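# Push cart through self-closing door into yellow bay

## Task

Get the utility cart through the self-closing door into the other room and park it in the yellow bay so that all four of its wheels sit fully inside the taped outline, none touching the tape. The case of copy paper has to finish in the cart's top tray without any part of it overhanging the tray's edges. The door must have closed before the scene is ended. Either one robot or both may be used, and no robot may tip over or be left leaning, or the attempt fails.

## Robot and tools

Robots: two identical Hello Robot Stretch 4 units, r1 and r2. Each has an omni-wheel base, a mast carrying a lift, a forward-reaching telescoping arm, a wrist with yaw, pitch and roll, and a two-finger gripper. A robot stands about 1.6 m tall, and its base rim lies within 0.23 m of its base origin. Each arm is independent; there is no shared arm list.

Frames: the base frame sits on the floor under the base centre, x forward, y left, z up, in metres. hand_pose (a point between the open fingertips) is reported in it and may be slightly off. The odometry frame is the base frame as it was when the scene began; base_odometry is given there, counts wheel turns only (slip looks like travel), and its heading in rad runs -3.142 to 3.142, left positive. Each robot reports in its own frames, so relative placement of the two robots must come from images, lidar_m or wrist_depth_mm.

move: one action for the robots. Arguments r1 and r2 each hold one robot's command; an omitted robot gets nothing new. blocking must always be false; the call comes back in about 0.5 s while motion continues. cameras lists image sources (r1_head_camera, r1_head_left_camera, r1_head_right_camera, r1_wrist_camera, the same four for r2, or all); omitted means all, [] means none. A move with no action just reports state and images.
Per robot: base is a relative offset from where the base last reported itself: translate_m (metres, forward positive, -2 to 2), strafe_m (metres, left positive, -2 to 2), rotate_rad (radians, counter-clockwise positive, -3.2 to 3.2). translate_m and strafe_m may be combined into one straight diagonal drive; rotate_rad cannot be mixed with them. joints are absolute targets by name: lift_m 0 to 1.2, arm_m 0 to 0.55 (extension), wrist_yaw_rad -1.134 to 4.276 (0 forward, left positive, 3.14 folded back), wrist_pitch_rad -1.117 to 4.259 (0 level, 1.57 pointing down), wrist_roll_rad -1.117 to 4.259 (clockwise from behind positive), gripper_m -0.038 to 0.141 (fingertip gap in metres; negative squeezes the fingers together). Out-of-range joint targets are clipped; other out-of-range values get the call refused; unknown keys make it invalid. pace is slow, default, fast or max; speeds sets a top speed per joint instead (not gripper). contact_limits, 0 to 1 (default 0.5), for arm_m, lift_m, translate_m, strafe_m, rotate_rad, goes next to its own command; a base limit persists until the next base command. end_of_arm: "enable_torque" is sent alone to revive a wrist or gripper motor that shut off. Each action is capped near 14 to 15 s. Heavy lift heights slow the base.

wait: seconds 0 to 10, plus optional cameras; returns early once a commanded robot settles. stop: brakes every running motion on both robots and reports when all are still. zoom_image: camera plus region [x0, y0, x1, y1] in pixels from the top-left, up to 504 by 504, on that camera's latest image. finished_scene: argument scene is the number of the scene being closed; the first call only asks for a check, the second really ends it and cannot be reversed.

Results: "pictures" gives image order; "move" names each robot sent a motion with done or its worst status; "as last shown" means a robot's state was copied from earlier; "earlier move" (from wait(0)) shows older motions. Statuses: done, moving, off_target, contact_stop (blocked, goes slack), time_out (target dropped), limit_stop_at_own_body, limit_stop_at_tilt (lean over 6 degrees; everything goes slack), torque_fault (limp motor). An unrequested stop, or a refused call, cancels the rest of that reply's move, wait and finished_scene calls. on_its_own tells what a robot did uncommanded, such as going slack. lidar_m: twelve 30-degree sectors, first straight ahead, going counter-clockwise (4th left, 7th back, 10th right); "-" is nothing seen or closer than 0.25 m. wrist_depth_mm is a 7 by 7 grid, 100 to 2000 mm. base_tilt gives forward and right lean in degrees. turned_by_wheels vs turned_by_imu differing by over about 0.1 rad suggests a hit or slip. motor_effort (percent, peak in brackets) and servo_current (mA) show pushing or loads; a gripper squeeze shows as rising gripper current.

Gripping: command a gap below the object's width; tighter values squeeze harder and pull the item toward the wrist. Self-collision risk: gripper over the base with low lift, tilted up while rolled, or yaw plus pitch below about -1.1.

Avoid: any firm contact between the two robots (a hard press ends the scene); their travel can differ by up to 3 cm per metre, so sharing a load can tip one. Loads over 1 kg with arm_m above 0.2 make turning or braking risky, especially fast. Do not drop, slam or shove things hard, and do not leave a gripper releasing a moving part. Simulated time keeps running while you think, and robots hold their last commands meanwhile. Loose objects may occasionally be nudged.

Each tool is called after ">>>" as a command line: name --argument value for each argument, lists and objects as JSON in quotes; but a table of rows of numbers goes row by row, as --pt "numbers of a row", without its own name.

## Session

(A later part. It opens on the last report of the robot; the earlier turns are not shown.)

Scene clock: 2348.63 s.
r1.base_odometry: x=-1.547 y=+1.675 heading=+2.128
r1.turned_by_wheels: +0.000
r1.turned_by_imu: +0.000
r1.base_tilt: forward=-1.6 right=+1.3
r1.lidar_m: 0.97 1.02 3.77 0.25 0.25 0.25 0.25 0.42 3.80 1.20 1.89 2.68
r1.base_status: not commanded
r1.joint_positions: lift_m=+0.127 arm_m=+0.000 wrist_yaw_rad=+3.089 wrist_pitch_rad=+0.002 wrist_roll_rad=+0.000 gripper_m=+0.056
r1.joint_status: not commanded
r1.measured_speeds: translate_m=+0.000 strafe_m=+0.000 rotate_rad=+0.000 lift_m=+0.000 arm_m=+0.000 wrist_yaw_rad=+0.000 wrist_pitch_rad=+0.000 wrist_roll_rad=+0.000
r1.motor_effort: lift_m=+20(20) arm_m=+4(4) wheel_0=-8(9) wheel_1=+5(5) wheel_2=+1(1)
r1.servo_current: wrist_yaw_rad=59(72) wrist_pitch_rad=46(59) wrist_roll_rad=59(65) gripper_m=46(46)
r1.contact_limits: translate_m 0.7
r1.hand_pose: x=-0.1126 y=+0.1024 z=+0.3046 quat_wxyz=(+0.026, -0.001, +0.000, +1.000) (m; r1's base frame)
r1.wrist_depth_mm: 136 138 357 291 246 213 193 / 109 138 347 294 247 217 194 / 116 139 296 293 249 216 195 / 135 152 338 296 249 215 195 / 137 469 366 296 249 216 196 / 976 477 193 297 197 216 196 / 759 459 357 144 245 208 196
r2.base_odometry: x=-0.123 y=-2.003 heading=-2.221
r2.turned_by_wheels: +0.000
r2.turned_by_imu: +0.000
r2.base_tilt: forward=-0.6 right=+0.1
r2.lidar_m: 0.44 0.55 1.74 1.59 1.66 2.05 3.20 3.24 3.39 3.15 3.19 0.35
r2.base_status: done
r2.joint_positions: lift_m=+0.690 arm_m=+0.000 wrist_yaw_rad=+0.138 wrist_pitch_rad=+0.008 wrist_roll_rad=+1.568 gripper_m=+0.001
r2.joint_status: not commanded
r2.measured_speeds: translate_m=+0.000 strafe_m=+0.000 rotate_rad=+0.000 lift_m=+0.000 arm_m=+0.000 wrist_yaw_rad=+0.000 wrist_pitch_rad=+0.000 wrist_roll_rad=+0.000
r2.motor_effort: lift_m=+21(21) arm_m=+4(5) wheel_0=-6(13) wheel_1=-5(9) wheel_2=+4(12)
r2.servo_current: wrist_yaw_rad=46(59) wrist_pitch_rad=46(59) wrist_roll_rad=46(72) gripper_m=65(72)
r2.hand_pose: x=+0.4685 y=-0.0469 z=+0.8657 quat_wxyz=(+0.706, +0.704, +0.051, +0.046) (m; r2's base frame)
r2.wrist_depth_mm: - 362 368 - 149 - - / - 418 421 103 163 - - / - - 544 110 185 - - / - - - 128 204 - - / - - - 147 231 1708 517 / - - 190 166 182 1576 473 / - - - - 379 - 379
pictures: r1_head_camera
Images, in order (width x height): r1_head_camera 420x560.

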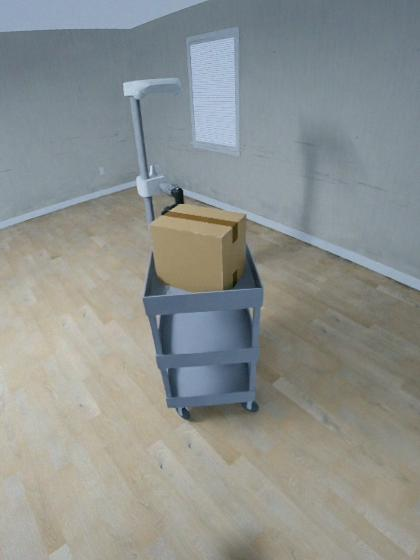

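>>> move --r2 '{"base": {"translate_m": -0.047, "strafe_m": -0.167}, "joints": {"wrist_yaw_rad": -0.087}, "speeds": {"wrist_yaw_rad": 0.12}, "pace": "slow"}' --cameras '[]' --blocking false

>>> wait --seconds 4 --cameras '["r2_head_camera", "r1_head_camera"]'

>>> zoom_image --camera "r1_head_camera" --region '[140, 340, 280, 440]'

Scene clock: 2621.80 s.
move: r2 moving
r1.base_odometry: x=-1.547 y=+1.675 heading=+2.128
r1.turned_by_wheels: +0.000
r1.turned_by_imu: +0.000
r1.base_tilt: forward=-1.6 right=+1.3
r1.lidar_m: 0.99 1.03 3.76 0.25 0.25 0.25 0.25 0.40 3.80 1.17 1.92 2.71
r1.base_status: not commanded
r1.joint_positions: lift_m=+0.127 arm_m=+0.000 wrist_yaw_rad=+3.089 wrist_pitch_rad=+0.002 wrist_roll_rad=+0.000 gripper_m=+0.056
r1.joint_status: not commanded
r1.measured_speeds: translate_m=+0.000 strafe_m=+0.000 rotate_rad=+0.000 lift_m=+0.000 arm_m=+0.000 wrist_yaw_rad=+0.000 wrist_pitch_rad=+0.000 wrist_roll_rad=+0.000
r1.motor_effort: lift_m=+20(20) arm_m=+4(4) wheel_0=-8(9) wheel_1=+5(5) wheel_2=+1(1)
r1.servo_current: wrist_yaw_rad=46(59) wrist_pitch_rad=46(52) wrist_roll_rad=26(65) gripper_m=39(46)
r1.contact_limits: translate_m 0.7
r1.hand_pose: x=-0.1126 y=+0.1024 z=+0.3046 quat_wxyz=(+0.026, -0.001, +0.000, +1.000) (m; r1's base frame)
r1.wrist_depth_mm: 136 138 357 293 247 213 193 / 109 138 349 293 248 217 194 / 116 139 296 293 249 214 195 / 135 153 342 294 249 216 195 / 138 469 364 297 250 216 196 / 1008 477 193 297 196 216 196 / 759 462 353 144 246 208 196
r2.base_odometry: x=-0.130 y=-1.992 heading=-2.220
r2.turned_by_wheels: +0.001
r2.turned_by_imu: +0.002
r2.base_tilt: forward=-0.7 right=+0.0
r2.lidar_m: 0.44 0.55 1.73 1.62 1.65 2.05 3.18 3.25 3.43 3.11 3.18 0.34
r2.base_status: translate_m moving; strafe_m moving
r2.joint_positions: lift_m=+0.690 arm_m=+0.000 wrist_yaw_rad=+0.106 wrist_pitch_rad=+0.008 wrist_roll_rad=+1.568 gripper_m=+0.001
r2.joint_status: wrist_yaw_rad moving
r2.measured_speeds: translate_m=-0.014 strafe_m=-0.049 rotate_rad=+0.003 lift_m=+0.000 arm_m=+0.000 wrist_yaw_rad=-0.083 wrist_pitch_rad=+0.000 wrist_roll_rad=+0.000
r2.motor_effort: lift_m=+21(21) arm_m=+4(4) wheel_0=+11(11) wheel_1=-8(8) wheel_2=+9(10)
r2.servo_current: wrist_yaw_rad=137(137) wrist_pitch_rad=52(59) wrist_roll_rad=39(65) gripper_m=72(72)
r2.hand_pose: x=+0.4669 y=-0.0563 z=+0.8657 quat_wxyz=(+0.707, +0.705, +0.040, +0.035) (m; r2's base frame)
r2.wrist_depth_mm: - 364 368 - 149 - - / - 407 415 103 163 - - / - - 535 109 184 - - / - - - 127 202 - - / - - - 145 229 1708 517 / - - - 163 181 1537 477 / - - - - 362 382 413
pictures: none
No camera images: "cameras" was empty.

Scene clock: 2624.33 s.
earlier move: r2 done
r1.base_odometry: x=-1.547 y=+1.675 heading=+2.128
r1.turned_by_wheels: +0.000
r1.turned_by_imu: +0.000
r1.base_tilt: forward=-1.6 right=+1.2
r1.lidar_m: 0.95 0.94 3.78 0.25 0.25 0.25 0.25 0.39 3.84 1.17 1.91 2.69
r1.base_status: not commanded
r1.joint_positions: lift_m=+0.127 arm_m=+0.000 wrist_yaw_rad=+3.089 wrist_pitch_rad=+0.002 wrist_roll_rad=+0.000 gripper_m=+0.056
r1.joint_status: not commanded
r1.measured_speeds: translate_m=+0.000 strafe_m=+0.000 rotate_rad=+0.000 lift_m=+0.000 arm_m=+0.000 wrist_yaw_rad=+0.000 wrist_pitch_rad=+0.000 wrist_roll_rad=+0.000
r1.motor_effort: lift_m=+20(20) arm_m=+4(4) wheel_0=-8(9) wheel_1=+5(5) wheel_2=+1(1)
r1.servo_current: wrist_yaw_rad=59(65) wrist_pitch_rad=52(52) wrist_roll_rad=46(65) gripper_m=39(46)
r1.contact_limits: translate_m 0.7
r1.hand_pose: x=-0.1126 y=+0.1024 z=+0.3046 quat_wxyz=(+0.026, -0.001, +0.000, +1.000) (m; r1's base frame)
r1.wrist_depth_mm: 136 138 357 293 246 213 192 / 109 138 347 294 247 217 195 / 116 139 296 294 248 214 195 / 135 153 340 296 250 215 195 / 138 469 362 297 249 216 195 / 991 480 193 296 196 216 196 / 759 462 357 144 245 207 195
r2.base_odometry: x=-0.227 y=-1.864 heading=-2.220
r2.turned_by_wheels: +0.000
r2.turned_by_imu: +0.000
r2.base_tilt: forward=-0.7 right=+0.0
r2.lidar_m: 0.41 0.48 1.90 1.73 1.79 2.29 3.10 3.13 3.20 2.97 3.03 0.40
r2.base_status: done
r2.joint_positions: lift_m=+0.690 arm_m=+0.000 wrist_yaw_rad=-0.085 wrist_pitch_rad=+0.008 wrist_roll_rad=+1.568 gripper_m=+0.001
r2.joint_status: all done
r2.measured_speeds: translate_m=+0.000 strafe_m=+0.000 rotate_rad=+0.000 lift_m=+0.000 arm_m=+0.000 wrist_yaw_rad=+0.000 wrist_pitch_rad=+0.000 wrist_roll_rad=+0.000
r2.motor_effort: lift_m=+21(21) arm_m=+4(5) wheel_0=+7(14) wheel_1=-4(8) wheel_2=+4(11)
r2.servo_current: wrist_yaw_rad=39(195) wrist_pitch_rad=59(59) wrist_roll_rad=39(65) gripper_m=65(72)
r2.hand_pose: x=+0.4508 y=-0.1115 z=+0.8657 quat_wxyz=(+0.707, +0.706, -0.027, -0.033) (m; r2's base frame)
r2.wrist_depth_mm: - - - 156 213 1499 1078 / - 1756 569 159 218 778 - / - 512 466 164 224 820 - / - 504 477 169 228 842 - / - - 549 172 235 - - / - - 190 175 182 - - / - - - - - 1708 496
wait: 2.53 of 4 s (r2 has come to rest)
pictures: r1_head_camera, r2_head_camera
Images, in order (width x height): r1_head_camera 420x560, r2_head_camera 420x560.

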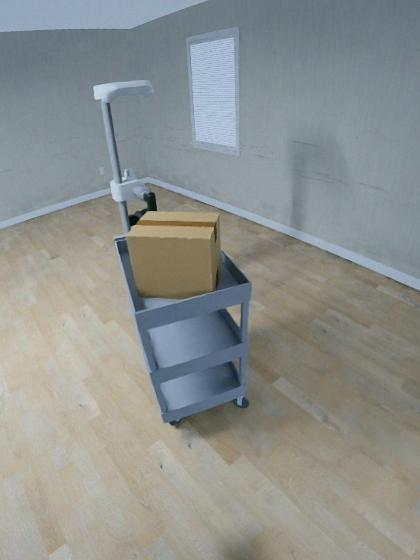

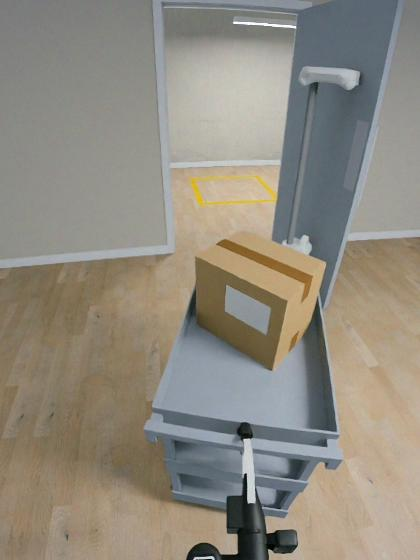

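Scaled by 3.600 from the camera's 420x560 image, which has a finer 600x800 frame.

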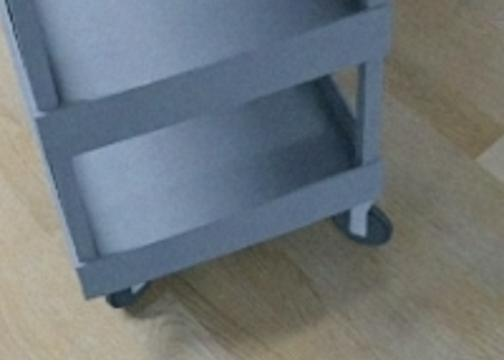

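>>> zoom_image --camera "r1_head_camera" --region '[155, 405, 195, 435]'

>>> zoom_image --camera "r1_head_camera" --region '[220, 385, 260, 415]'

Scaled by 12.600 from the camera's 420x560 image, which has a finer 600x800 frame.

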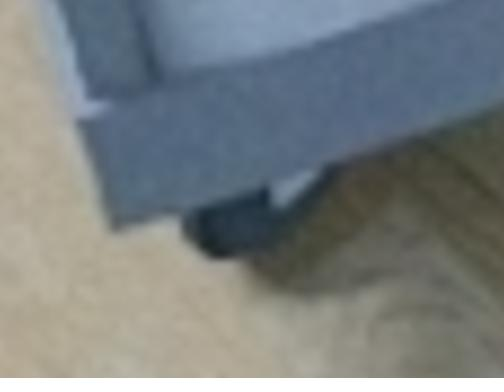

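Scaled by 12.600 from the camera's 420x560 image, which has a finer 600x800 frame.

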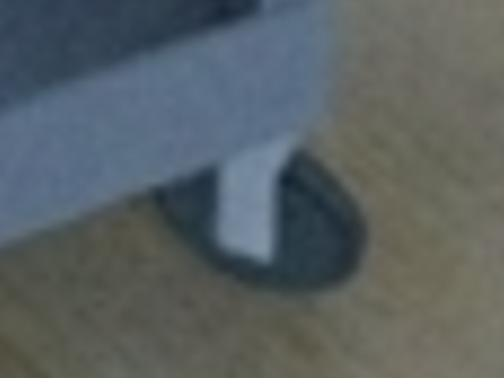

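>>> move --r2 '{"base": {"translate_m": 0.247, "strafe_m": -0.04}, "pace": "slow"}' --cameras '[]' --blocking false

>>> wait --seconds 4 --cameras '["r2_head_camera", "r1_head_camera"]'

>>> zoom_image --camera "r1_head_camera" --region '[140, 340, 280, 460]'

Scene clock: 2700.87 s.
move: r2 moving
r1.base_odometry: x=-1.547 y=+1.675 heading=+2.128
r1.turned_by_wheels: +0.000
r1.turned_by_imu: +0.000
r1.base_tilt: forward=-1.6 right=+1.3
r1.lidar_m: 0.93 0.92 3.76 0.25 0.25 0.25 0.25 0.40 3.82 1.18 1.90 2.70
r1.base_status: not commanded
r1.joint_positions: lift_m=+0.127 arm_m=+0.000 wrist_yaw_rad=+3.089 wrist_pitch_rad=+0.002 wrist_roll_rad=+0.000 gripper_m=+0.056
r1.joint_status: not commanded
r1.measured_speeds: translate_m=+0.000 strafe_m=+0.000 rotate_rad=+0.000 lift_m=+0.000 arm_m=+0.000 wrist_yaw_rad=+0.000 wrist_pitch_rad=+0.000 wrist_roll_rad=+0.000
r1.motor_effort: lift_m=+20(20) arm_m=+4(4) wheel_0=-8(9) wheel_1=+5(5) wheel_2=+1(1)
r1.servo_current: wrist_yaw_rad=46(59) wrist_pitch_rad=39(46) wrist_roll_rad=46(78) gripper_m=46(52)
r1.contact_limits: translate_m 0.7
r1.hand_pose: x=-0.1126 y=+0.1024 z=+0.3046 quat_wxyz=(+0.026, -0.001, +0.000, +1.000) (m; r1's base frame)
r1.wrist_depth_mm: 135 138 357 291 246 212 193 / 109 138 349 294 247 217 195 / 115 139 296 294 248 215 195 / 135 152 340 294 249 215 195 / 137 473 364 296 250 216 196 / 991 477 193 297 197 216 196 / 759 455 355 143 246 207 196
r2.base_odometry: x=-0.236 y=-1.873 heading=-2.220
r2.turned_by_wheels: +0.000
r2.turned_by_imu: +0.000
r2.base_tilt: forward=-0.7 right=+0.0
r2.lidar_m: 0.41 0.49 1.91 1.77 1.79 2.26 3.14 3.15 3.23 2.95 3.02 0.42
r2.base_status: translate_m moving; strafe_m moving
r2.joint_positions: lift_m=+0.690 arm_m=+0.000 wrist_yaw_rad=-0.085 wrist_pitch_rad=+0.008 wrist_roll_rad=+1.568 gripper_m=+0.001
r2.joint_status: not commanded
r2.measured_speeds: translate_m=+0.049 strafe_m=-0.008 rotate_rad=-0.001 lift_m=+0.000 arm_m=+0.000 wrist_yaw_rad=-0.003 wrist_pitch_rad=+0.000 wrist_roll_rad=+0.000
r2.motor_effort: lift_m=+21(21) arm_m=+4(4) wheel_0=+5(11) wheel_1=+5(6) wheel_2=-11(12)
r2.servo_current: wrist_yaw_rad=39(59) wrist_pitch_rad=52(59) wrist_roll_rad=39(59) gripper_m=59(72)
r2.hand_pose: x=+0.4508 y=-0.1115 z=+0.8657 quat_wxyz=(+0.707, +0.706, -0.027, -0.033) (m; r2's base frame)
r2.wrist_depth_mm: - - - 156 213 1537 1118 / - 1921 569 159 217 768 - / - 517 466 163 223 809 - / - 500 473 167 229 842 - / - - 544 171 233 - - / - - 190 174 182 - - / - - - - - 1708 504
pictures: none
No camera images: "cameras" was empty.

Scene clock: 2704.13 s.
earlier move: r2 done
r1.base_odometry: x=-1.547 y=+1.675 heading=+2.128
r1.turned_by_wheels: +0.000
r1.turned_by_imu: +0.000
r1.base_tilt: forward=-1.6 right=+1.3
r1.lidar_m: 0.71 0.70 3.74 0.25 0.25 0.26 0.25 0.40 3.81 1.19 1.93 2.69
r1.base_status: not commanded
r1.joint_positions: lift_m=+0.127 arm_m=+0.000 wrist_yaw_rad=+3.089 wrist_pitch_rad=+0.002 wrist_roll_rad=+0.000 gripper_m=+0.056
r1.joint_status: not commanded
r1.measured_speeds: translate_m=+0.000 strafe_m=+0.000 rotate_rad=+0.000 lift_m=+0.000 arm_m=+0.000 wrist_yaw_rad=+0.000 wrist_pitch_rad=+0.000 wrist_roll_rad=+0.000
r1.motor_effort: lift_m=+20(20) arm_m=+4(4) wheel_0=-8(9) wheel_1=+5(5) wheel_2=+1(1)
r1.servo_current: wrist_yaw_rad=33(72) wrist_pitch_rad=52(52) wrist_roll_rad=46(78) gripper_m=46(52)
r1.contact_limits: translate_m 0.7
r1.hand_pose: x=-0.1126 y=+0.1024 z=+0.3046 quat_wxyz=(+0.026, -0.001, +0.000, +1.000) (m; r1's base frame)
r1.wrist_depth_mm: 136 138 359 291 246 212 195 / 109 138 349 294 248 217 194 / 116 138 296 293 250 215 195 / 135 152 340 296 251 215 195 / 137 473 364 296 250 216 196 / 1008 477 193 297 196 215 195 / 768 459 357 143 245 207 196
r2.base_odometry: x=-0.408 y=-2.037 heading=-2.220
r2.turned_by_wheels: +0.000
r2.turned_by_imu: +0.000
r2.base_tilt: forward=-0.6 right=+0.1
r2.lidar_m: 0.45 2.48 2.00 1.83 1.85 2.34 3.37 3.42 3.14 2.91 2.97 0.38
r2.base_status: done
r2.joint_positions: lift_m=+0.690 arm_m=+0.000 wrist_yaw_rad=-0.088 wrist_pitch_rad=+0.008 wrist_roll_rad=+1.568 gripper_m=+0.001
r2.joint_status: not commanded
r2.measured_speeds: translate_m=+0.000 strafe_m=+0.000 rotate_rad=+0.000 lift_m=+0.000 arm_m=+0.000 wrist_yaw_rad=+0.000 wrist_pitch_rad=+0.000 wrist_roll_rad=+0.000
r2.motor_effort: lift_m=+21(21) arm_m=+4(5) wheel_0=+3(13) wheel_1=+6(8) wheel_2=-9(14)
r2.servo_current: wrist_yaw_rad=52(59) wrist_pitch_rad=52(59) wrist_roll_rad=52(65) gripper_m=65(72)
r2.hand_pose: x=+0.4504 y=-0.1125 z=+0.8657 quat_wxyz=(+0.707, +0.706, -0.028, -0.034) (m; r2's base frame)
r2.wrist_depth_mm: - 462 477 123 179 - - / - 415 418 129 187 - - / - 469 455 138 203 - - / - - 559 149 217 - - / - - - 159 231 - - / - - 189 172 182 1537 496 / - - - - - 1863 459
wait: 3.27 of 4 s (r2 has come to rest)
pictures: r1_head_camera, r2_head_camera
Images, in order (width x height): r1_head_camera 420x560, r2_head_camera 420x560.

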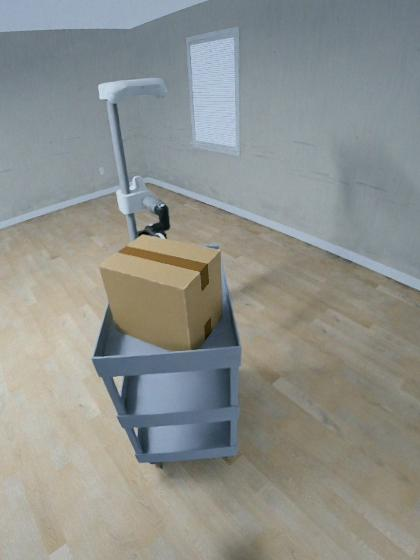

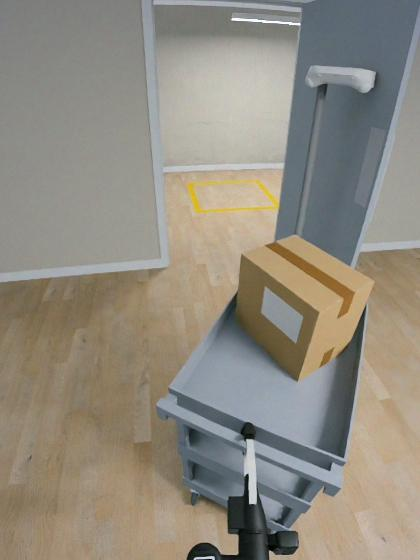

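Scaled by 3.600 from the camera's 420x560 image, which has a finer 600x800 frame.

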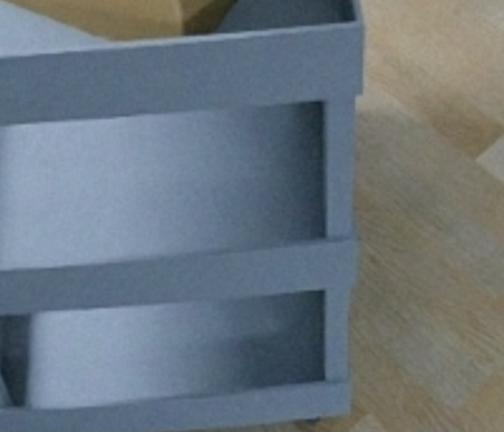

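>>> move --blocking false --cameras '["r2_head_camera", "r1_head_camera"]'

Scene clock: 2732.77 s.
r1.base_odometry: x=-1.547 y=+1.675 heading=+2.128
r1.turned_by_wheels: +0.000
r1.turned_by_imu: +0.000
r1.base_tilt: forward=-1.6 right=+1.2
r1.lidar_m: 0.69 0.73 3.75 0.25 0.25 0.26 0.25 0.42 3.83 1.19 1.91 2.70
r1.base_status: not commanded
r1.joint_positions: lift_m=+0.127 arm_m=+0.000 wrist_yaw_rad=+3.089 wrist_pitch_rad=+0.002 wrist_roll_rad=+0.000 gripper_m=+0.056
r1.joint_status: not commanded
r1.measured_speeds: translate_m=+0.000 strafe_m=+0.000 rotate_rad=+0.000 lift_m=+0.000 arm_m=+0.000 wrist_yaw_rad=+0.000 wrist_pitch_rad=+0.000 wrist_roll_rad=+0.000
r1.motor_effort: lift_m=+20(20) arm_m=+4(4) wheel_0=-8(9) wheel_1=+5(5) wheel_2=+1(1)
r1.servo_current: wrist_yaw_rad=52(72) wrist_pitch_rad=46(52) wrist_roll_rad=39(78) gripper_m=39(52)
r1.contact_limits: translate_m 0.7
r1.hand_pose: x=-0.1126 y=+0.1024 z=+0.3046 quat_wxyz=(+0.026, -0.001, +0.000, +1.000) (m; r1's base frame)
r1.wrist_depth_mm: 136 138 359 291 247 213 193 / 109 138 347 291 246 217 193 / 116 139 296 296 249 215 195 / 135 152 340 296 249 213 195 / 138 473 362 298 250 216 196 / 991 477 193 297 197 216 196 / 768 459 359 143 245 208 195
r2.base_odometry: x=-0.408 y=-2.037 heading=-2.220
r2.turned_by_wheels: +0.000
r2.turned_by_imu: +0.000
r2.base_tilt: forward=-0.7 right=+0.1
r2.lidar_m: 0.43 2.48 1.96 1.82 1.86 2.37 3.37 3.41 3.12 2.91 2.95 0.39
r2.base_status: done
r2.joint_positions: lift_m=+0.690 arm_m=+0.000 wrist_yaw_rad=-0.088 wrist_pitch_rad=+0.008 wrist_roll_rad=+1.568 gripper_m=+0.001
r2.joint_status: not commanded
r2.measured_speeds: translate_m=+0.000 strafe_m=+0.000 rotate_rad=+0.000 lift_m=+0.000 arm_m=+0.000 wrist_yaw_rad=+0.000 wrist_pitch_rad=+0.000 wrist_roll_rad=+0.000
r2.motor_effort: lift_m=+21(21) arm_m=+4(5) wheel_0=+4(13) wheel_1=+5(8) wheel_2=-9(14)
r2.servo_current: wrist_yaw_rad=52(59) wrist_pitch_rad=46(59) wrist_roll_rad=52(65) gripper_m=59(72)
r2.hand_pose: x=+0.4504 y=-0.1125 z=+0.8657 quat_wxyz=(+0.707, +0.706, -0.028, -0.034) (m; r2's base frame)
r2.wrist_depth_mm: - 462 477 123 179 - - / - 415 413 129 189 - - / - 469 459 138 204 - - / - - 564 149 217 - - / - - - 159 230 - - / - - 190 172 182 1576 492 / - - - - - 1808 459
pictures: r1_head_camera, r2_head_camera
Images, in order (width x height): r1_head_camera 420x560, r2_head_camera 420x560.

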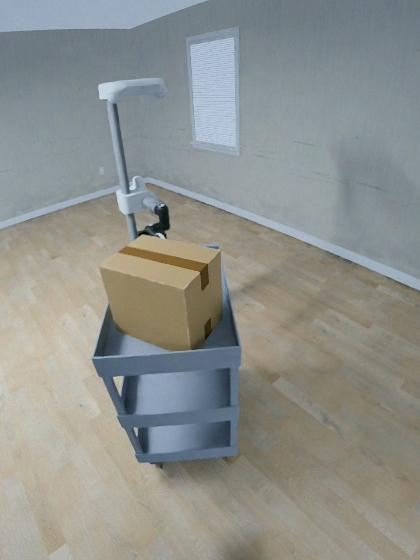

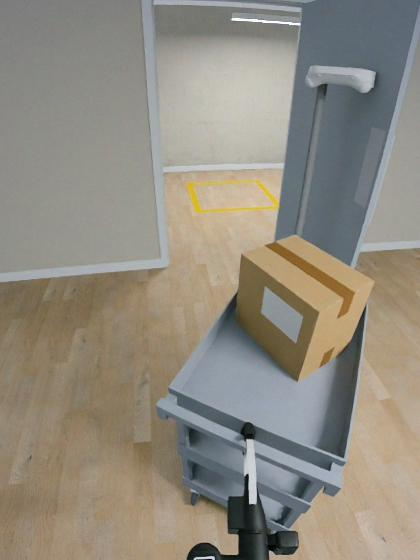

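>>> move --blocking false --cameras '[]' --r1 '{"base": {"translate_m": -0.051, "strafe_m": 0.062}, "pace": "slow", "contact_limits": {"translate_m": 0.6, "strafe_m": 0.6}}'

>>> wait --seconds 3 --cameras '["r2_head_camera"]'

r1: "contact_limits": translate_m and strafe_m are given together and make one move, which takes one limit: state it under one of them only
Scene clock: 2773.73 s.
r1.base_odometry: x=-1.547 y=+1.675 heading=+2.128
r1.turned_by_wheels: +0.000
r1.turned_by_imu: +0.000
r1.base_tilt: forward=-1.6 right=+1.3
r1.lidar_m: 0.70 0.72 3.75 0.25 0.25 0.25 0.25 0.42 3.83 1.18 1.90 2.68
r1.base_status: not commanded
r1.joint_positions: lift_m=+0.127 arm_m=+0.000 wrist_yaw_rad=+3.089 wrist_pitch_rad=+0.002 wrist_roll_rad=+0.000 gripper_m=+0.056
r1.joint_status: not commanded
r1.measured_speeds: translate_m=+0.000 strafe_m=+0.000 rotate_rad=+0.000 lift_m=+0.000 arm_m=+0.000 wrist_yaw_rad=+0.000 wrist_pitch_rad=+0.000 wrist_roll_rad=+0.000
r1.motor_effort: lift_m=+20(20) arm_m=+4(4) wheel_0=-8(9) wheel_1=+5(5) wheel_2=+1(1)
r1.servo_current: wrist_yaw_rad=33(72) wrist_pitch_rad=39(52) wrist_roll_rad=46(78) gripper_m=39(52)
r1.contact_limits: translate_m 0.7
r1.hand_pose: x=-0.1126 y=+0.1024 z=+0.3046 quat_wxyz=(+0.026, -0.001, +0.000, +1.000) (m; r1's base frame)
r1.wrist_depth_mm: 136 138 357 291 248 213 194 / 109 138 347 293 248 217 194 / 116 139 296 294 251 214 195 / 135 152 340 296 249 215 195 / 138 473 364 296 251 215 195 / 991 480 193 297 197 216 196 / 768 459 357 143 246 207 196
r2.base_odometry: x=-0.408 y=-2.037 heading=-2.220
r2.turned_by_wheels: +0.000
r2.turned_by_imu: +0.000
r2.base_tilt: forward=-0.7 right=+0.1
r2.lidar_m: 0.43 2.48 1.99 1.81 1.85 2.38 3.38 3.41 3.16 2.90 2.98 0.38
r2.base_status: done
r2.joint_positions: lift_m=+0.690 arm_m=+0.000 wrist_yaw_rad=-0.088 wrist_pitch_rad=+0.008 wrist_roll_rad=+1.568 gripper_m=+0.001
r2.joint_status: not commanded
r2.measured_speeds: translate_m=+0.000 strafe_m=+0.000 rotate_rad=+0.000 lift_m=+0.000 arm_m=+0.000 wrist_yaw_rad=+0.000 wrist_pitch_rad=+0.000 wrist_roll_rad=+0.000
r2.motor_effort: lift_m=+21(21) arm_m=+4(5) wheel_0=+3(13) wheel_1=+5(8) wheel_2=-9(14)
r2.servo_current: wrist_yaw_rad=46(59) wrist_pitch_rad=39(59) wrist_roll_rad=39(65) gripper_m=59(72)
r2.hand_pose: x=+0.4504 y=-0.1125 z=+0.8657 quat_wxyz=(+0.707, +0.706, -0.028, -0.034) (m; r2's base frame)
r2.wrist_depth_mm: - 462 480 123 179 - - / - 415 415 129 188 - - / - 473 459 138 203 - - / - - 564 150 217 - - / - - - 159 231 - - / - - 190 172 183 1499 492 / - - - - - 1808 462
pictures: none

not run: a call was refused earlier in this reply.

>>> move --blocking false --cameras '[]' --r1 '{"base": {"translate_m": -0.051, "strafe_m": 0.062}, "pace": "slow", "contact_limits": {"translate_m": 0.6}}'

>>> wait --seconds 3 --cameras '["r2_head_camera"]'

Scene clock: 2780.00 s.
move: r1 moving
r1.base_odometry: x=-1.551 y=+1.663 heading=+2.128
r1.turned_by_wheels: +0.000
r1.turned_by_imu: +0.000
r1.base_tilt: forward=-1.6 right=+1.3
r1.lidar_m: 0.70 0.72 3.72 0.25 0.25 - 0.25 0.37 3.82 1.19 1.89 2.71
r1.base_status: translate_m moving; strafe_m moving
r1.joint_positions: lift_m=+0.127 arm_m=+0.000 wrist_yaw_rad=+3.089 wrist_pitch_rad=+0.002 wrist_roll_rad=+0.000 gripper_m=+0.056
r1.joint_status: not commanded
r1.measured_speeds: translate_m=-0.031 strafe_m=+0.037 rotate_rad=-0.001 lift_m=+0.000 arm_m=+0.000 wrist_yaw_rad=+0.000 wrist_pitch_rad=+0.000 wrist_roll_rad=+0.000
r1.motor_effort: lift_m=+20(20) arm_m=+4(4) wheel_0=-11(14) wheel_1=+7(8) wheel_2=+6(9)
r1.servo_current: wrist_yaw_rad=52(65) wrist_pitch_rad=39(46) wrist_roll_rad=52(65) gripper_m=46(46)
r1.contact_limits: translate_m 0.6
r1.hand_pose: x=-0.1126 y=+0.1024 z=+0.3046 quat_wxyz=(+0.026, -0.001, +0.000, +1.000) (m; r1's base frame)
r1.wrist_depth_mm: 136 137 355 290 247 213 194 / 109 138 345 291 248 214 195 / 115 139 297 293 249 216 196 / 135 152 338 291 250 216 196 / 147 462 359 294 250 216 196 / 768 469 194 298 197 216 196 / - 452 353 143 245 208 196
r2.base_odometry: x=-0.408 y=-2.037 heading=-2.220
r2.turned_by_wheels: +0.000
r2.turned_by_imu: +0.000
r2.base_tilt: forward=-0.7 right=+0.1
r2.lidar_m: 0.44 2.46 1.98 1.83 1.87 2.34 3.35 3.40 3.15 2.93 2.95 0.38
r2.base_status: not commanded
r2.joint_positions: lift_m=+0.690 arm_m=+0.000 wrist_yaw_rad=-0.088 wrist_pitch_rad=+0.008 wrist_roll_rad=+1.568 gripper_m=+0.001
r2.joint_status: not commanded
r2.measured_speeds: translate_m=+0.000 strafe_m=+0.000 rotate_rad=+0.000 lift_m=+0.000 arm_m=+0.000 wrist_yaw_rad=+0.000 wrist_pitch_rad=+0.000 wrist_roll_rad=+0.000
r2.motor_effort: lift_m=+21(21) arm_m=+4(4) wheel_0=+4(4) wheel_1=+5(5) wheel_2=-9(9)
r2.servo_current: wrist_yaw_rad=33(52) wrist_pitch_rad=52(52) wrist_roll_rad=39(59) gripper_m=65(65)
r2.hand_pose: x=+0.4504 y=-0.1125 z=+0.8657 quat_wxyz=(+0.707, +0.706, -0.028, -0.034) (m; r2's base frame)
r2.wrist_depth_mm: - 462 473 123 180 - - / - 413 415 129 188 - - / - 473 452 138 203 - - / - - 559 149 217 - - / - - - 159 230 - - / - - 190 171 182 1618 492 / - - - - - 1808 459
pictures: none
No camera images: "cameras" was empty.

Scene clock: 2781.57 s.
earlier move: r1 done
r1.base_odometry: x=-1.573 y=+1.599 heading=+2.128
r1.turned_by_wheels: +0.000
r1.turned_by_imu: +0.000
r1.base_tilt: forward=-1.6 right=+1.3
r1.lidar_m: 0.73 0.76 3.60 0.25 0.25 - 0.25 0.34 3.82 1.24 1.92 2.77
r1.base_status: done
r1.joint_positions: lift_m=+0.127 arm_m=+0.000 wrist_yaw_rad=+3.089 wrist_pitch_rad=+0.002 wrist_roll_rad=+0.000 gripper_m=+0.056
r1.joint_status: not commanded
r1.measured_speeds: translate_m=+0.000 strafe_m=+0.000 rotate_rad=+0.000 lift_m=+0.000 arm_m=+0.000 wrist_yaw_rad=+0.000 wrist_pitch_rad=+0.000 wrist_roll_rad=+0.000
r1.motor_effort: lift_m=+20(20) arm_m=+4(4) wheel_0=-7(14) wheel_1=+5(10) wheel_2=+6(9)
r1.servo_current: wrist_yaw_rad=59(72) wrist_pitch_rad=39(46) wrist_roll_rad=46(65) gripper_m=46(46)
r1.contact_limits: translate_m 0.6
r1.hand_pose: x=-0.1126 y=+0.1024 z=+0.3046 quat_wxyz=(+0.026, -0.001, +0.000, +1.000) (m; r1's base frame)
r1.wrist_depth_mm: 136 138 338 286 250 220 202 / 109 138 332 289 250 220 202 / 116 138 317 290 251 221 204 / 135 152 325 291 253 222 204 / 492 421 343 291 252 219 204 / 535 427 195 291 196 223 205 / 535 415 342 143 248 216 204
r2.base_odometry: x=-0.408 y=-2.037 heading=-2.220
r2.turned_by_wheels: +0.000
r2.turned_by_imu: +0.000
r2.base_tilt: forward=-0.7 right=+0.1
r2.lidar_m: 0.43 2.47 1.98 1.82 1.86 2.36 3.38 3.42 3.18 2.92 2.95 0.39
r2.base_status: not commanded
r2.joint_positions: lift_m=+0.690 arm_m=+0.000 wrist_yaw_rad=-0.088 wrist_pitch_rad=+0.008 wrist_roll_rad=+1.568 gripper_m=+0.001
r2.joint_status: not commanded
r2.measured_speeds: translate_m=+0.000 strafe_m=+0.000 rotate_rad=+0.000 lift_m=+0.000 arm_m=+0.000 wrist_yaw_rad=+0.000 wrist_pitch_rad=+0.000 wrist_roll_rad=+0.000
r2.motor_effort: lift_m=+21(21) arm_m=+4(4) wheel_0=+3(4) wheel_1=+5(5) wheel_2=-8(9)
r2.servo_current: wrist_yaw_rad=46(65) wrist_pitch_rad=46(59) wrist_roll_rad=52(59) gripper_m=59(65)
r2.hand_pose: x=+0.4504 y=-0.1125 z=+0.8657 quat_wxyz=(+0.707, +0.706, -0.028, -0.034) (m; r2's base frame)
r2.wrist_depth_mm: - 473 477 123 178 - - / - 415 413 129 187 - - / - 473 459 138 204 - - / - - 559 150 218 - - / - - - 159 231 - - / - - 189 172 182 1576 496 / - - - - - 1808 459
wait: 1.57 of 3 s (r1 has come to rest)
pictures: r2_head_camera
Images, in order (width x height): r2_head_camera 420x560.

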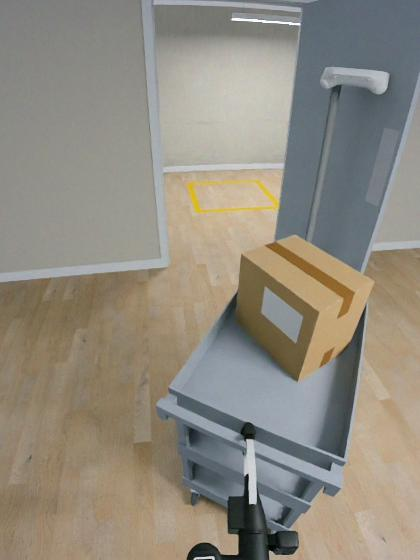

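>>> move --blocking false --cameras '[]' --r1 '{"base": {"translate_m": -0.102, "strafe_m": 0.116}, "pace": "slow", "contact_limits": {"translate_m": 0.6}}'

>>> wait --seconds 4 --cameras '["r2_head_camera"]'

Scene clock: 2786.43 s.
move: r1 moving
r1.base_odometry: x=-1.575 y=+1.590 heading=+2.122
r1.turned_by_wheels: -0.006
r1.turned_by_imu: -0.007
r1.base_tilt: forward=-1.5 right=+1.4
r1.lidar_m: 0.74 0.76 3.61 0.25 0.25 - 0.25 0.32 3.83 1.25 1.88 2.77
r1.base_status: translate_m moving; strafe_m moving
r1.joint_positions: lift_m=+0.127 arm_m=+0.000 wrist_yaw_rad=+3.089 wrist_pitch_rad=+0.002 wrist_roll_rad=+0.000 gripper_m=+0.056
r1.joint_status: not commanded
r1.measured_speeds: translate_m=-0.020 strafe_m=+0.008 rotate_rad=-0.100 lift_m=+0.000 arm_m=+0.000 wrist_yaw_rad=+0.000 wrist_pitch_rad=+0.000 wrist_roll_rad=+0.000
r1.motor_effort: lift_m=+20(20) arm_m=+4(4) wheel_0=-29(29) wheel_1=+16(16) wheel_2=+26(26)
r1.servo_current: wrist_yaw_rad=52(59) wrist_pitch_rad=46(46) wrist_roll_rad=46(59) gripper_m=39(52)
r1.contact_limits: translate_m 0.6
r1.hand_pose: x=-0.1126 y=+0.1024 z=+0.3046 quat_wxyz=(+0.026, -0.001, +0.000, +1.000) (m; r1's base frame)
r1.wrist_depth_mm: 136 138 334 285 250 220 202 / 109 138 327 285 250 220 202 / 116 139 312 286 251 220 204 / 135 152 322 289 250 221 203 / 500 413 340 287 251 218 203 / 517 415 194 289 196 221 204 / 504 402 342 143 248 211 204
r2.base_odometry: x=-0.408 y=-2.037 heading=-2.220
r2.turned_by_wheels: +0.000
r2.turned_by_imu: +0.000
r2.base_tilt: forward=-0.6 right=+0.1
r2.lidar_m: 0.44 2.49 2.00 1.84 1.88 2.37 3.39 3.40 3.15 2.93 2.96 0.37
r2.base_status: not commanded
r2.joint_positions: lift_m=+0.690 arm_m=+0.000 wrist_yaw_rad=-0.088 wrist_pitch_rad=+0.008 wrist_roll_rad=+1.568 gripper_m=+0.001
r2.joint_status: not commanded
r2.measured_speeds: translate_m=+0.000 strafe_m=+0.000 rotate_rad=+0.000 lift_m=+0.000 arm_m=+0.000 wrist_yaw_rad=+0.000 wrist_pitch_rad=+0.000 wrist_roll_rad=+0.000
r2.motor_effort: lift_m=+21(21) arm_m=+4(4) wheel_0=+4(4) wheel_1=+5(5) wheel_2=-8(9)
r2.servo_current: wrist_yaw_rad=46(52) wrist_pitch_rad=52(52) wrist_roll_rad=46(52) gripper_m=52(72)
r2.hand_pose: x=+0.4504 y=-0.1125 z=+0.8657 quat_wxyz=(+0.707, +0.706, -0.028, -0.034) (m; r2's base frame)
r2.wrist_depth_mm: - 477 480 123 179 - - / - 415 413 129 188 - - / - 469 459 138 202 - - / - - 564 150 216 - - / - - - 159 230 - - / - - 190 172 182 1576 496 / - - - - - 1863 459
pictures: none
No camera images: "cameras" was empty.

Scene clock: 2787.50 s.
earlier move: r1 contact_stop
r1.base_odometry: x=-1.572 y=+1.600 heading=+2.101
r1.turned_by_wheels: -0.021
r1.turned_by_imu: -0.020
r1.base_tilt: forward=-1.5 right=+1.3
r1.lidar_m: 0.74 0.74 3.79 0.25 0.25 - 0.25 0.31 3.80 1.24 1.82 2.78
r1.base_status: translate_m contact_stop (by the wheels' count: +0.000 of -0.102); strafe_m contact_stop (by the wheels' count: -0.001 of +0.116)
r1.joint_positions: lift_m=+0.127 arm_m=+0.000 wrist_yaw_rad=+3.089 wrist_pitch_rad=+0.002 wrist_roll_rad=+0.000 gripper_m=+0.056
r1.joint_status: not commanded
r1.measured_speeds: translate_m=+0.000 strafe_m=+0.000 rotate_rad=+0.000 lift_m=+0.000 arm_m=+0.000 wrist_yaw_rad=+0.000 wrist_pitch_rad=+0.000 wrist_roll_rad=+0.000
r1.on_its_own: the wheels are slack since a contact_stop
r1.motor_effort: lift_m=+20(20) arm_m=+4(4) wheel_0=+0(33) wheel_1=+0(19) wheel_2=+0(27)
r1.servo_current: wrist_yaw_rad=39(72) wrist_pitch_rad=46(46) wrist_roll_rad=46(65) gripper_m=39(52)
r1.contact_limits: translate_m 0.6
r1.hand_pose: x=-0.1126 y=+0.1024 z=+0.3046 quat_wxyz=(+0.026, -0.001, +0.000, +1.000) (m; r1's base frame)
r1.wrist_depth_mm: 135 138 336 287 250 223 204 / 109 138 330 289 252 224 206 / 116 138 314 289 253 224 206 / 135 152 324 291 254 224 206 / 488 410 342 290 254 224 207 / 512 415 195 293 197 225 206 / 517 407 343 143 249 218 207
r2.base_odometry: x=-0.408 y=-2.037 heading=-2.220
r2.turned_by_wheels: +0.000
r2.turned_by_imu: +0.000
r2.base_tilt: forward=-0.7 right=+0.1
r2.lidar_m: 0.43 2.51 2.00 1.83 1.85 2.36 3.37 3.41 3.17 2.90 2.98 0.39
r2.base_status: not commanded
r2.joint_positions: lift_m=+0.690 arm_m=+0.000 wrist_yaw_rad=-0.088 wrist_pitch_rad=+0.008 wrist_roll_rad=+1.568 gripper_m=+0.001
r2.joint_status: not commanded
r2.measured_speeds: translate_m=+0.000 strafe_m=+0.000 rotate_rad=+0.000 lift_m=+0.000 arm_m=+0.000 wrist_yaw_rad=+0.000 wrist_pitch_rad=+0.000 wrist_roll_rad=+0.000
r2.motor_effort: lift_m=+21(21) arm_m=+4(4) wheel_0=+3(4) wheel_1=+5(5) wheel_2=-9(9)
r2.servo_current: wrist_yaw_rad=46(65) wrist_pitch_rad=52(59) wrist_roll_rad=46(59) gripper_m=65(72)
r2.hand_pose: x=+0.4504 y=-0.1125 z=+0.8657 quat_wxyz=(+0.707, +0.706, -0.028, -0.034) (m; r2's base frame)
r2.wrist_depth_mm: - 473 477 123 179 - - / - 415 415 129 188 - - / - 473 459 138 202 - - / - - 559 150 218 - - / - - - 159 230 - - / - - 190 171 183 1537 496 / - - - - - 1808 459
wait: 1.07 of 4 s (r1 has come to rest)
pictures: r2_head_camera
Images, in order (width x height): r2_head_camera 420x560.

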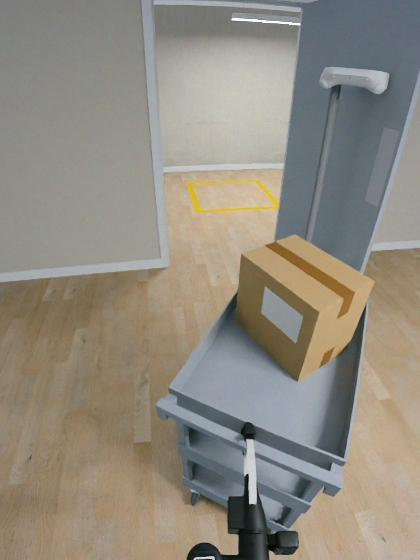

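>>> stop

>>> wait --seconds 0.5 --cameras '["r1_head_camera"]'

Scene clock: 2790.13 s.
stop: r1's wheels hold again
r1.base_odometry: x=-1.572 y=+1.600 heading=+2.101
r1.turned_by_wheels: +0.000
r1.turned_by_imu: +0.000
r1.base_tilt: forward=-1.6 right=+1.3
r1.lidar_m: 0.73 0.76 3.78 0.26 0.25 - 0.25 0.33 3.80 1.23 1.79 2.77
r1.base_status: translate_m contact_stop (by the wheels' count: +0.000 of -0.102); strafe_m contact_stop (by the wheels' count: -0.001 of +0.116)
r1.joint_positions: lift_m=+0.127 arm_m=+0.000 wrist_yaw_rad=+3.089 wrist_pitch_rad=+0.002 wrist_roll_rad=+0.000 gripper_m=+0.056
r1.joint_status: not commanded
r1.measured_speeds: translate_m=+0.000 strafe_m=+0.000 rotate_rad=+0.000 lift_m=+0.000 arm_m=+0.000 wrist_yaw_rad=+0.000 wrist_pitch_rad=+0.000 wrist_roll_rad=+0.000
r1.motor_effort: lift_m=+20(20) arm_m=+4(4) wheel_0=+0(33) wheel_1=+0(19) wheel_2=+0(27)
r1.servo_current: wrist_yaw_rad=52(72) wrist_pitch_rad=39(46) wrist_roll_rad=46(65) gripper_m=39(52)
r1.contact_limits: translate_m 0.6
r1.hand_pose: x=-0.1126 y=+0.1024 z=+0.3046 quat_wxyz=(+0.026, -0.001, +0.000, +1.000) (m; r1's base frame)
r1.wrist_depth_mm: 136 138 334 287 252 222 204 / 109 138 330 287 251 224 205 / 116 138 314 289 253 224 206 / 135 152 322 291 253 224 207 / 492 410 340 291 254 224 207 / 512 415 195 291 197 225 208 / 512 399 345 143 250 218 207
r2.base_odometry: x=-0.408 y=-2.037 heading=-2.220
r2.turned_by_wheels: +0.000
r2.turned_by_imu: +0.000
r2.base_tilt: forward=-0.7 right=+0.1
r2.lidar_m: 0.42 2.48 1.98 1.82 1.85 2.36 3.37 3.41 3.13 2.93 2.95 0.38
r2.base_status: not commanded
r2.joint_positions: lift_m=+0.690 arm_m=+0.000 wrist_yaw_rad=-0.088 wrist_pitch_rad=+0.008 wrist_roll_rad=+1.568 gripper_m=+0.001
r2.joint_status: not commanded
r2.measured_speeds: translate_m=+0.000 strafe_m=+0.000 rotate_rad=+0.000 lift_m=+0.000 arm_m=+0.000 wrist_yaw_rad=+0.000 wrist_pitch_rad=+0.000 wrist_roll_rad=+0.000
r2.motor_effort: lift_m=+21(21) arm_m=+4(4) wheel_0=+3(4) wheel_1=+5(5) wheel_2=-9(9)
r2.servo_current: wrist_yaw_rad=46(65) wrist_pitch_rad=59(59) wrist_roll_rad=52(59) gripper_m=65(72)
r2.hand_pose: x=+0.4504 y=-0.1125 z=+0.8657 quat_wxyz=(+0.707, +0.706, -0.028, -0.034) (m; r2's base frame)
r2.wrist_depth_mm: - 477 477 123 179 - - / - 415 415 129 189 - - / - 473 459 138 203 - - / - - 559 149 217 - - / - - - 159 231 - - / - - 190 172 183 1537 496 / - - - - - 1808 459
pictures: r1_head_camera, r1_head_left_camera, r1_head_right_camera, r1_wrist_camera, r2_head_camera, r2_head_left_camera, r2_head_right_camera, r2_wrist_camera
Images, in order (width x height): r1_head_camera 420x560, r1_head_left_camera 420x672, r1_head_right_camera 420x672, r1_wrist_camera 616x392, r2_head_camera 420x560, r2_head_left_camera 420x672, r2_head_right_camera 420x672, r2_wrist_camera 616x392.

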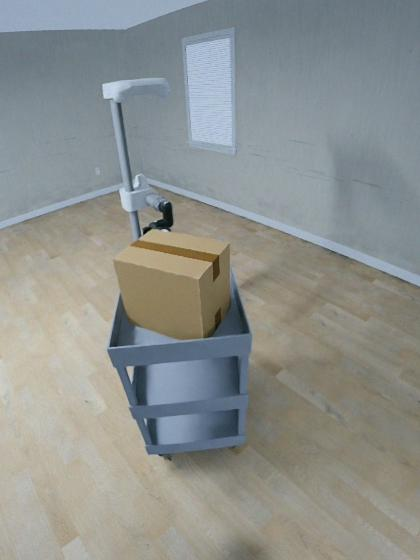

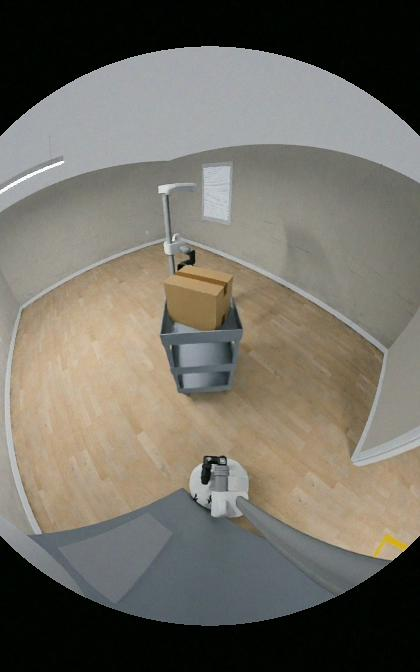

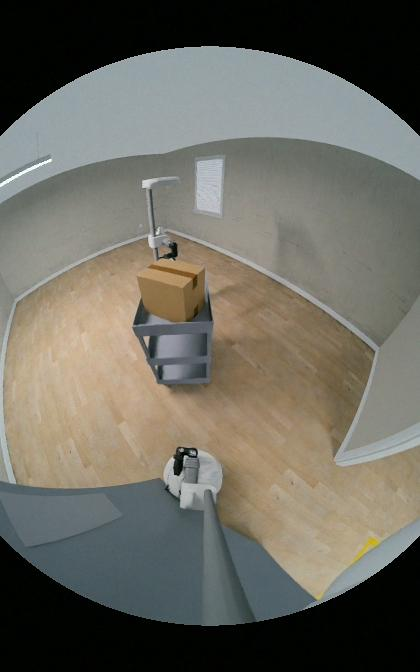

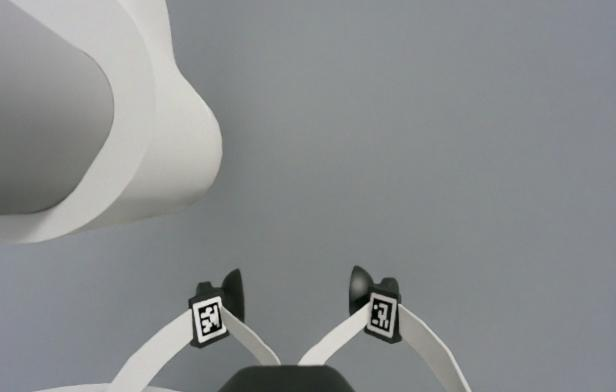

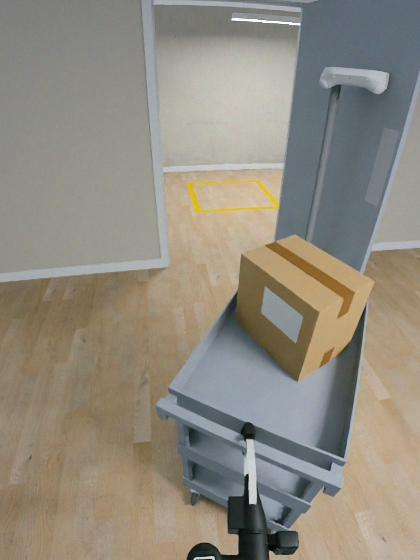

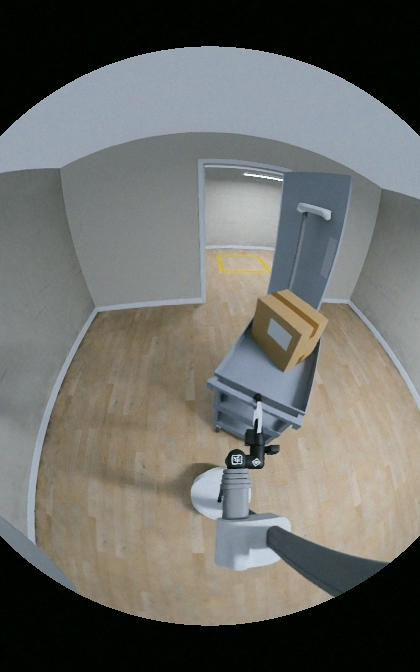

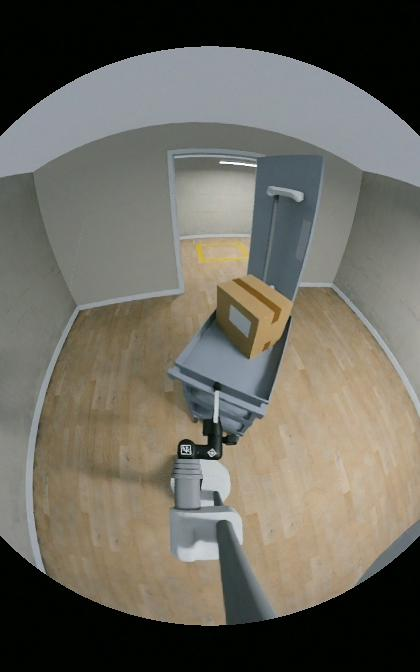

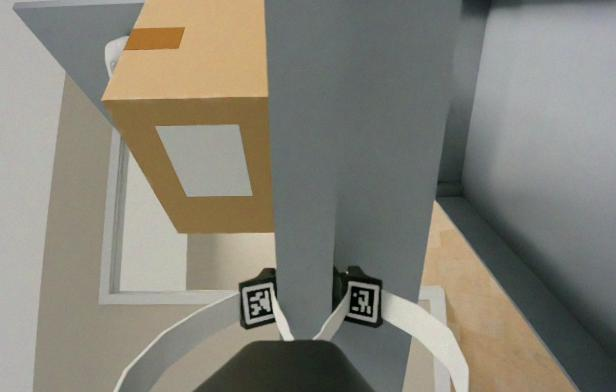

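Scene clock: 2790.63 s.
r1.base_odometry: x=-1.572 y=+1.600 heading=+2.101
r1.turned_by_wheels: +0.000
r1.turned_by_imu: +0.000
r1.base_tilt: forward=-1.5 right=+1.3
r1.lidar_m: 0.75 0.76 3.79 0.25 0.25 - 0.25 0.34 3.82 1.26 1.80 2.76
r1.base_status: translate_m contact_stop (by the wheels' count: +0.000 of -0.102); strafe_m contact_stop (by the wheels' count: -0.001 of +0.116)
r1.joint_positions: lift_m=+0.127 arm_m=+0.000 wrist_yaw_rad=+3.089 wrist_pitch_rad=+0.002 wrist_roll_rad=+0.000 gripper_m=+0.056
r1.joint_status: not commanded
r1.measured_speeds: translate_m=+0.000 strafe_m=+0.000 rotate_rad=+0.000 lift_m=+0.000 arm_m=+0.000 wrist_yaw_rad=+0.000 wrist_pitch_rad=+0.000 wrist_roll_rad=+0.000
r1.motor_effort: lift_m=+20(20) arm_m=+4(4) wheel_0=+0(33) wheel_1=+0(19) wheel_2=+0(27)
r1.servo_current: wrist_yaw_rad=52(72) wrist_pitch_rad=39(46) wrist_roll_rad=72(65) gripper_m=46(52)
r1.contact_limits: translate_m 0.6
r1.hand_pose: x=-0.1126 y=+0.1024 z=+0.3046 quat_wxyz=(+0.026, -0.001, +0.000, +1.000) (m; r1's base frame)
r1.wrist_depth_mm: 136 138 336 287 251 222 206 / 109 138 330 287 251 224 206 / 116 139 315 289 252 224 207 / 135 152 324 291 253 225 207 / 488 410 342 291 253 225 207 / 512 413 194 290 197 224 207 / 517 404 342 144 250 219 208
r2.base_odometry: x=-0.408 y=-2.037 heading=-2.220
r2.turned_by_wheels: +0.000
r2.turned_by_imu: +0.000
r2.base_tilt: forward=-0.6 right=+0.0
r2.lidar_m: 0.41 2.48 1.98 1.84 1.89 2.35 3.39 3.39 3.14 2.91 2.95 0.40
r2.base_status: not commanded
r2.joint_positions: lift_m=+0.690 arm_m=+0.000 wrist_yaw_rad=-0.088 wrist_pitch_rad=+0.008 wrist_roll_rad=+1.568 gripper_m=+0.001
r2.joint_status: not commanded
r2.measured_speeds: translate_m=+0.000 strafe_m=+0.000 rotate_rad=+0.000 lift_m=+0.000 arm_m=+0.000 wrist_yaw_rad=+0.000 wrist_pitch_rad=+0.000 wrist_roll_rad=+0.000
r2.motor_effort: lift_m=+21(21) arm_m=+4(4) wheel_0=+4(4) wheel_1=+5(5) wheel_2=-8(9)
r2.servo_current: wrist_yaw_rad=52(65) wrist_pitch_rad=52(59) wrist_roll_rad=59(59) gripper_m=72(72)
r2.hand_pose: x=+0.4504 y=-0.1125 z=+0.8657 quat_wxyz=(+0.707, +0.706, -0.028, -0.034) (m; r2's base frame)
r2.wrist_depth_mm: - 477 477 123 179 - - / - 415 415 129 188 - - / - 473 459 138 203 - - / - - 554 149 217 - - / - - - 159 230 - - / - - 190 172 182 1576 496 / - - - - - 1808 462
wait: 0.50 s; at rest by 0.27 s
pictures: r1_head_camera
Images, in order (width x height): r1_head_camera 420x560.

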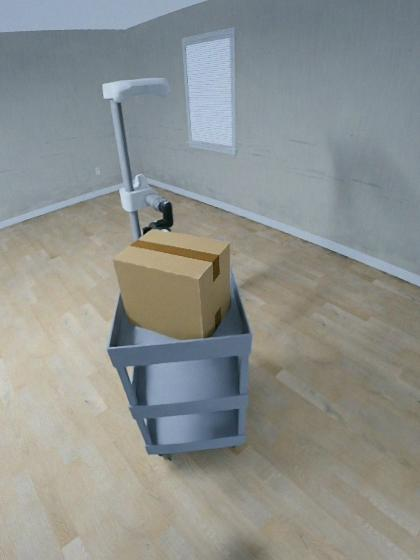

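>>> move --blocking false --cameras '[]' --r2 '{"base": {"translate_m": -0.29, "strafe_m": 0.2}, "pace": "slow"}'

>>> wait --seconds 5 --cameras '["r2_head_camera", "r1_head_camera"]'

Scene clock: 2911.13 s.
move: r2 moving
r1.base_odometry: x=-1.572 y=+1.600 heading=+2.101
r1.turned_by_wheels: +0.000
r1.turned_by_imu: +0.000
r1.base_tilt: forward=-1.6 right=+1.3
r1.lidar_m: 0.75 0.76 3.79 0.25 0.25 - 0.25 0.32 3.80 1.23 1.81 2.77
r1.base_status: not commanded
r1.joint_positions: lift_m=+0.127 arm_m=+0.000 wrist_yaw_rad=+3.089 wrist_pitch_rad=+0.002 wrist_roll_rad=+0.000 gripper_m=+0.056
r1.joint_status: not commanded
r1.measured_speeds: translate_m=+0.000 strafe_m=+0.000 rotate_rad=+0.000 lift_m=+0.000 arm_m=+0.000 wrist_yaw_rad=+0.000 wrist_pitch_rad=+0.000 wrist_roll_rad=+0.000
r1.motor_effort: lift_m=+20(20) arm_m=+4(4) wheel_0=+0(1) wheel_1=+0(0) wheel_2=+0(0)
r1.servo_current: wrist_yaw_rad=46(78) wrist_pitch_rad=39(46) wrist_roll_rad=78(78) gripper_m=39(46)
r1.contact_limits: translate_m 0.6
r1.hand_pose: x=-0.1126 y=+0.1024 z=+0.3046 quat_wxyz=(+0.026, -0.001, +0.000, +1.000) (m; r1's base frame)
r1.wrist_depth_mm: 136 138 336 287 250 223 205 / 109 138 327 289 251 223 206 / 116 139 315 289 253 224 206 / 135 153 324 290 253 224 207 / 484 413 342 290 252 225 207 / 517 413 194 291 196 225 206 / 521 402 343 143 251 217 208
r2.base_odometry: x=-0.396 y=-2.032 heading=-2.220
r2.turned_by_wheels: +0.000
r2.turned_by_imu: +0.000
r2.base_tilt: forward=-0.7 right=+0.1
r2.lidar_m: 0.45 2.51 2.00 1.82 1.85 2.35 3.38 3.40 3.15 2.93 2.94 0.39
r2.base_status: translate_m moving; strafe_m moving
r2.joint_positions: lift_m=+0.690 arm_m=+0.000 wrist_yaw_rad=-0.089 wrist_pitch_rad=+0.008 wrist_roll_rad=+1.568 gripper_m=+0.001
r2.joint_status: not commanded
r2.measured_speeds: translate_m=-0.044 strafe_m=+0.031 rotate_rad=+0.002 lift_m=+0.000 arm_m=+0.000 wrist_yaw_rad=+0.000 wrist_pitch_rad=+0.000 wrist_roll_rad=+0.000
r2.motor_effort: lift_m=+21(21) arm_m=+4(5) wheel_0=-12(12) wheel_1=+5(7) wheel_2=+8(9)
r2.servo_current: wrist_yaw_rad=46(52) wrist_pitch_rad=52(59) wrist_roll_rad=52(59) gripper_m=65(72)
r2.hand_pose: x=+0.4504 y=-0.1126 z=+0.8657 quat_wxyz=(+0.707, +0.706, -0.029, -0.034) (m; r2's base frame)
r2.wrist_depth_mm: - 466 488 126 180 - - / - 421 421 131 191 - - / - 469 459 142 206 - - / - - 554 152 217 - - / - - - 163 233 - - / - - 190 174 182 1576 500 / - - - - - 1756 462
pictures: none
No camera images: "cameras" was empty.

Scene clock: 3027.03 s.
earlier move: r2 done
r1.base_odometry: x=-1.572 y=+1.600 heading=+2.101
r1.turned_by_wheels: +0.000
r1.turned_by_imu: +0.000
r1.base_tilt: forward=-1.6 right=+1.3
r1.lidar_m: 1.09 1.13 3.80 0.25 0.25 - 0.25 0.33 3.80 1.25 1.79 2.77
r1.base_status: not commanded
r1.joint_positions: lift_m=+0.127 arm_m=+0.000 wrist_yaw_rad=+3.089 wrist_pitch_rad=+0.002 wrist_roll_rad=+0.000 gripper_m=+0.056
r1.joint_status: not commanded
r1.measured_speeds: translate_m=+0.000 strafe_m=+0.000 rotate_rad=+0.000 lift_m=+0.000 arm_m=+0.000 wrist_yaw_rad=+0.000 wrist_pitch_rad=+0.000 wrist_roll_rad=+0.000
r1.motor_effort: lift_m=+20(20) arm_m=+4(4) wheel_0=+0(1) wheel_1=+0(1) wheel_2=+0(0)
r1.servo_current: wrist_yaw_rad=46(78) wrist_pitch_rad=46(52) wrist_roll_rad=39(78) gripper_m=33(52)
r1.contact_limits: translate_m 0.6
r1.hand_pose: x=-0.1126 y=+0.1024 z=+0.3046 quat_wxyz=(+0.026, -0.001, +0.000, +1.000) (m; r1's base frame)
r1.wrist_depth_mm: 136 138 336 287 250 224 205 / 109 138 329 289 253 223 205 / 116 139 314 289 253 224 206 / 135 152 324 291 253 225 207 / 484 410 338 291 253 224 207 / 512 413 195 293 196 225 207 / 517 404 342 143 250 218 208
r2.base_odometry: x=-0.074 y=-1.926 heading=-2.220
r2.turned_by_wheels: +0.001
r2.turned_by_imu: +0.001
r2.base_tilt: forward=-0.6 right=+0.1
r2.lidar_m: 0.44 2.60 1.72 1.59 1.63 2.04 3.10 3.12 3.41 3.13 3.19 0.37
r2.base_status: done
r2.joint_positions: lift_m=+0.690 arm_m=+0.000 wrist_yaw_rad=-0.086 wrist_pitch_rad=+0.008 wrist_roll_rad=+1.568 gripper_m=+0.001
r2.joint_status: not commanded
r2.measured_speeds: translate_m=+0.000 strafe_m=+0.000 rotate_rad=+0.000 lift_m=+0.000 arm_m=+0.000 wrist_yaw_rad=+0.000 wrist_pitch_rad=+0.000 wrist_roll_rad=+0.000
r2.motor_effort: lift_m=+21(21) arm_m=+4(5) wheel_0=-3(15) wheel_1=+5(7) wheel_2=+7(12)
r2.servo_current: wrist_yaw_rad=33(59) wrist_pitch_rad=52(59) wrist_roll_rad=46(59) gripper_m=72(72)
r2.hand_pose: x=+0.4507 y=-0.1119 z=+0.8657 quat_wxyz=(+0.707, +0.706, -0.028, -0.033) (m; r2's base frame)
r2.wrist_depth_mm: - 449 449 117 172 - - / - 410 407 124 184 - - / - 508 469 134 197 - - / - - 585 146 216 - - / - - - 156 231 1756 - / - - 189 171 183 1618 500 / - - - - - 1808 1160
wait: 0.00 of 5 s (r2 has come to rest)
pictures: r1_head_camera, r2_head_camera
Images, in order (width x height): r1_head_camera 420x560, r2_head_camera 420x560.

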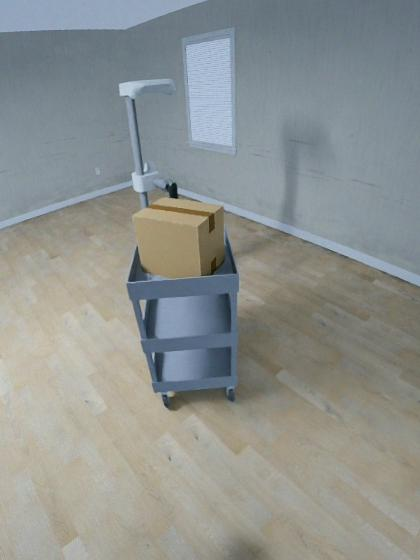

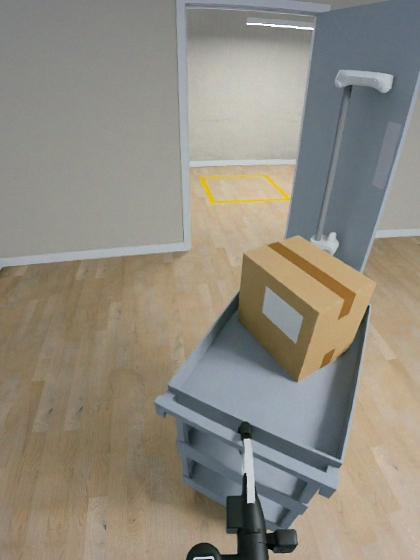

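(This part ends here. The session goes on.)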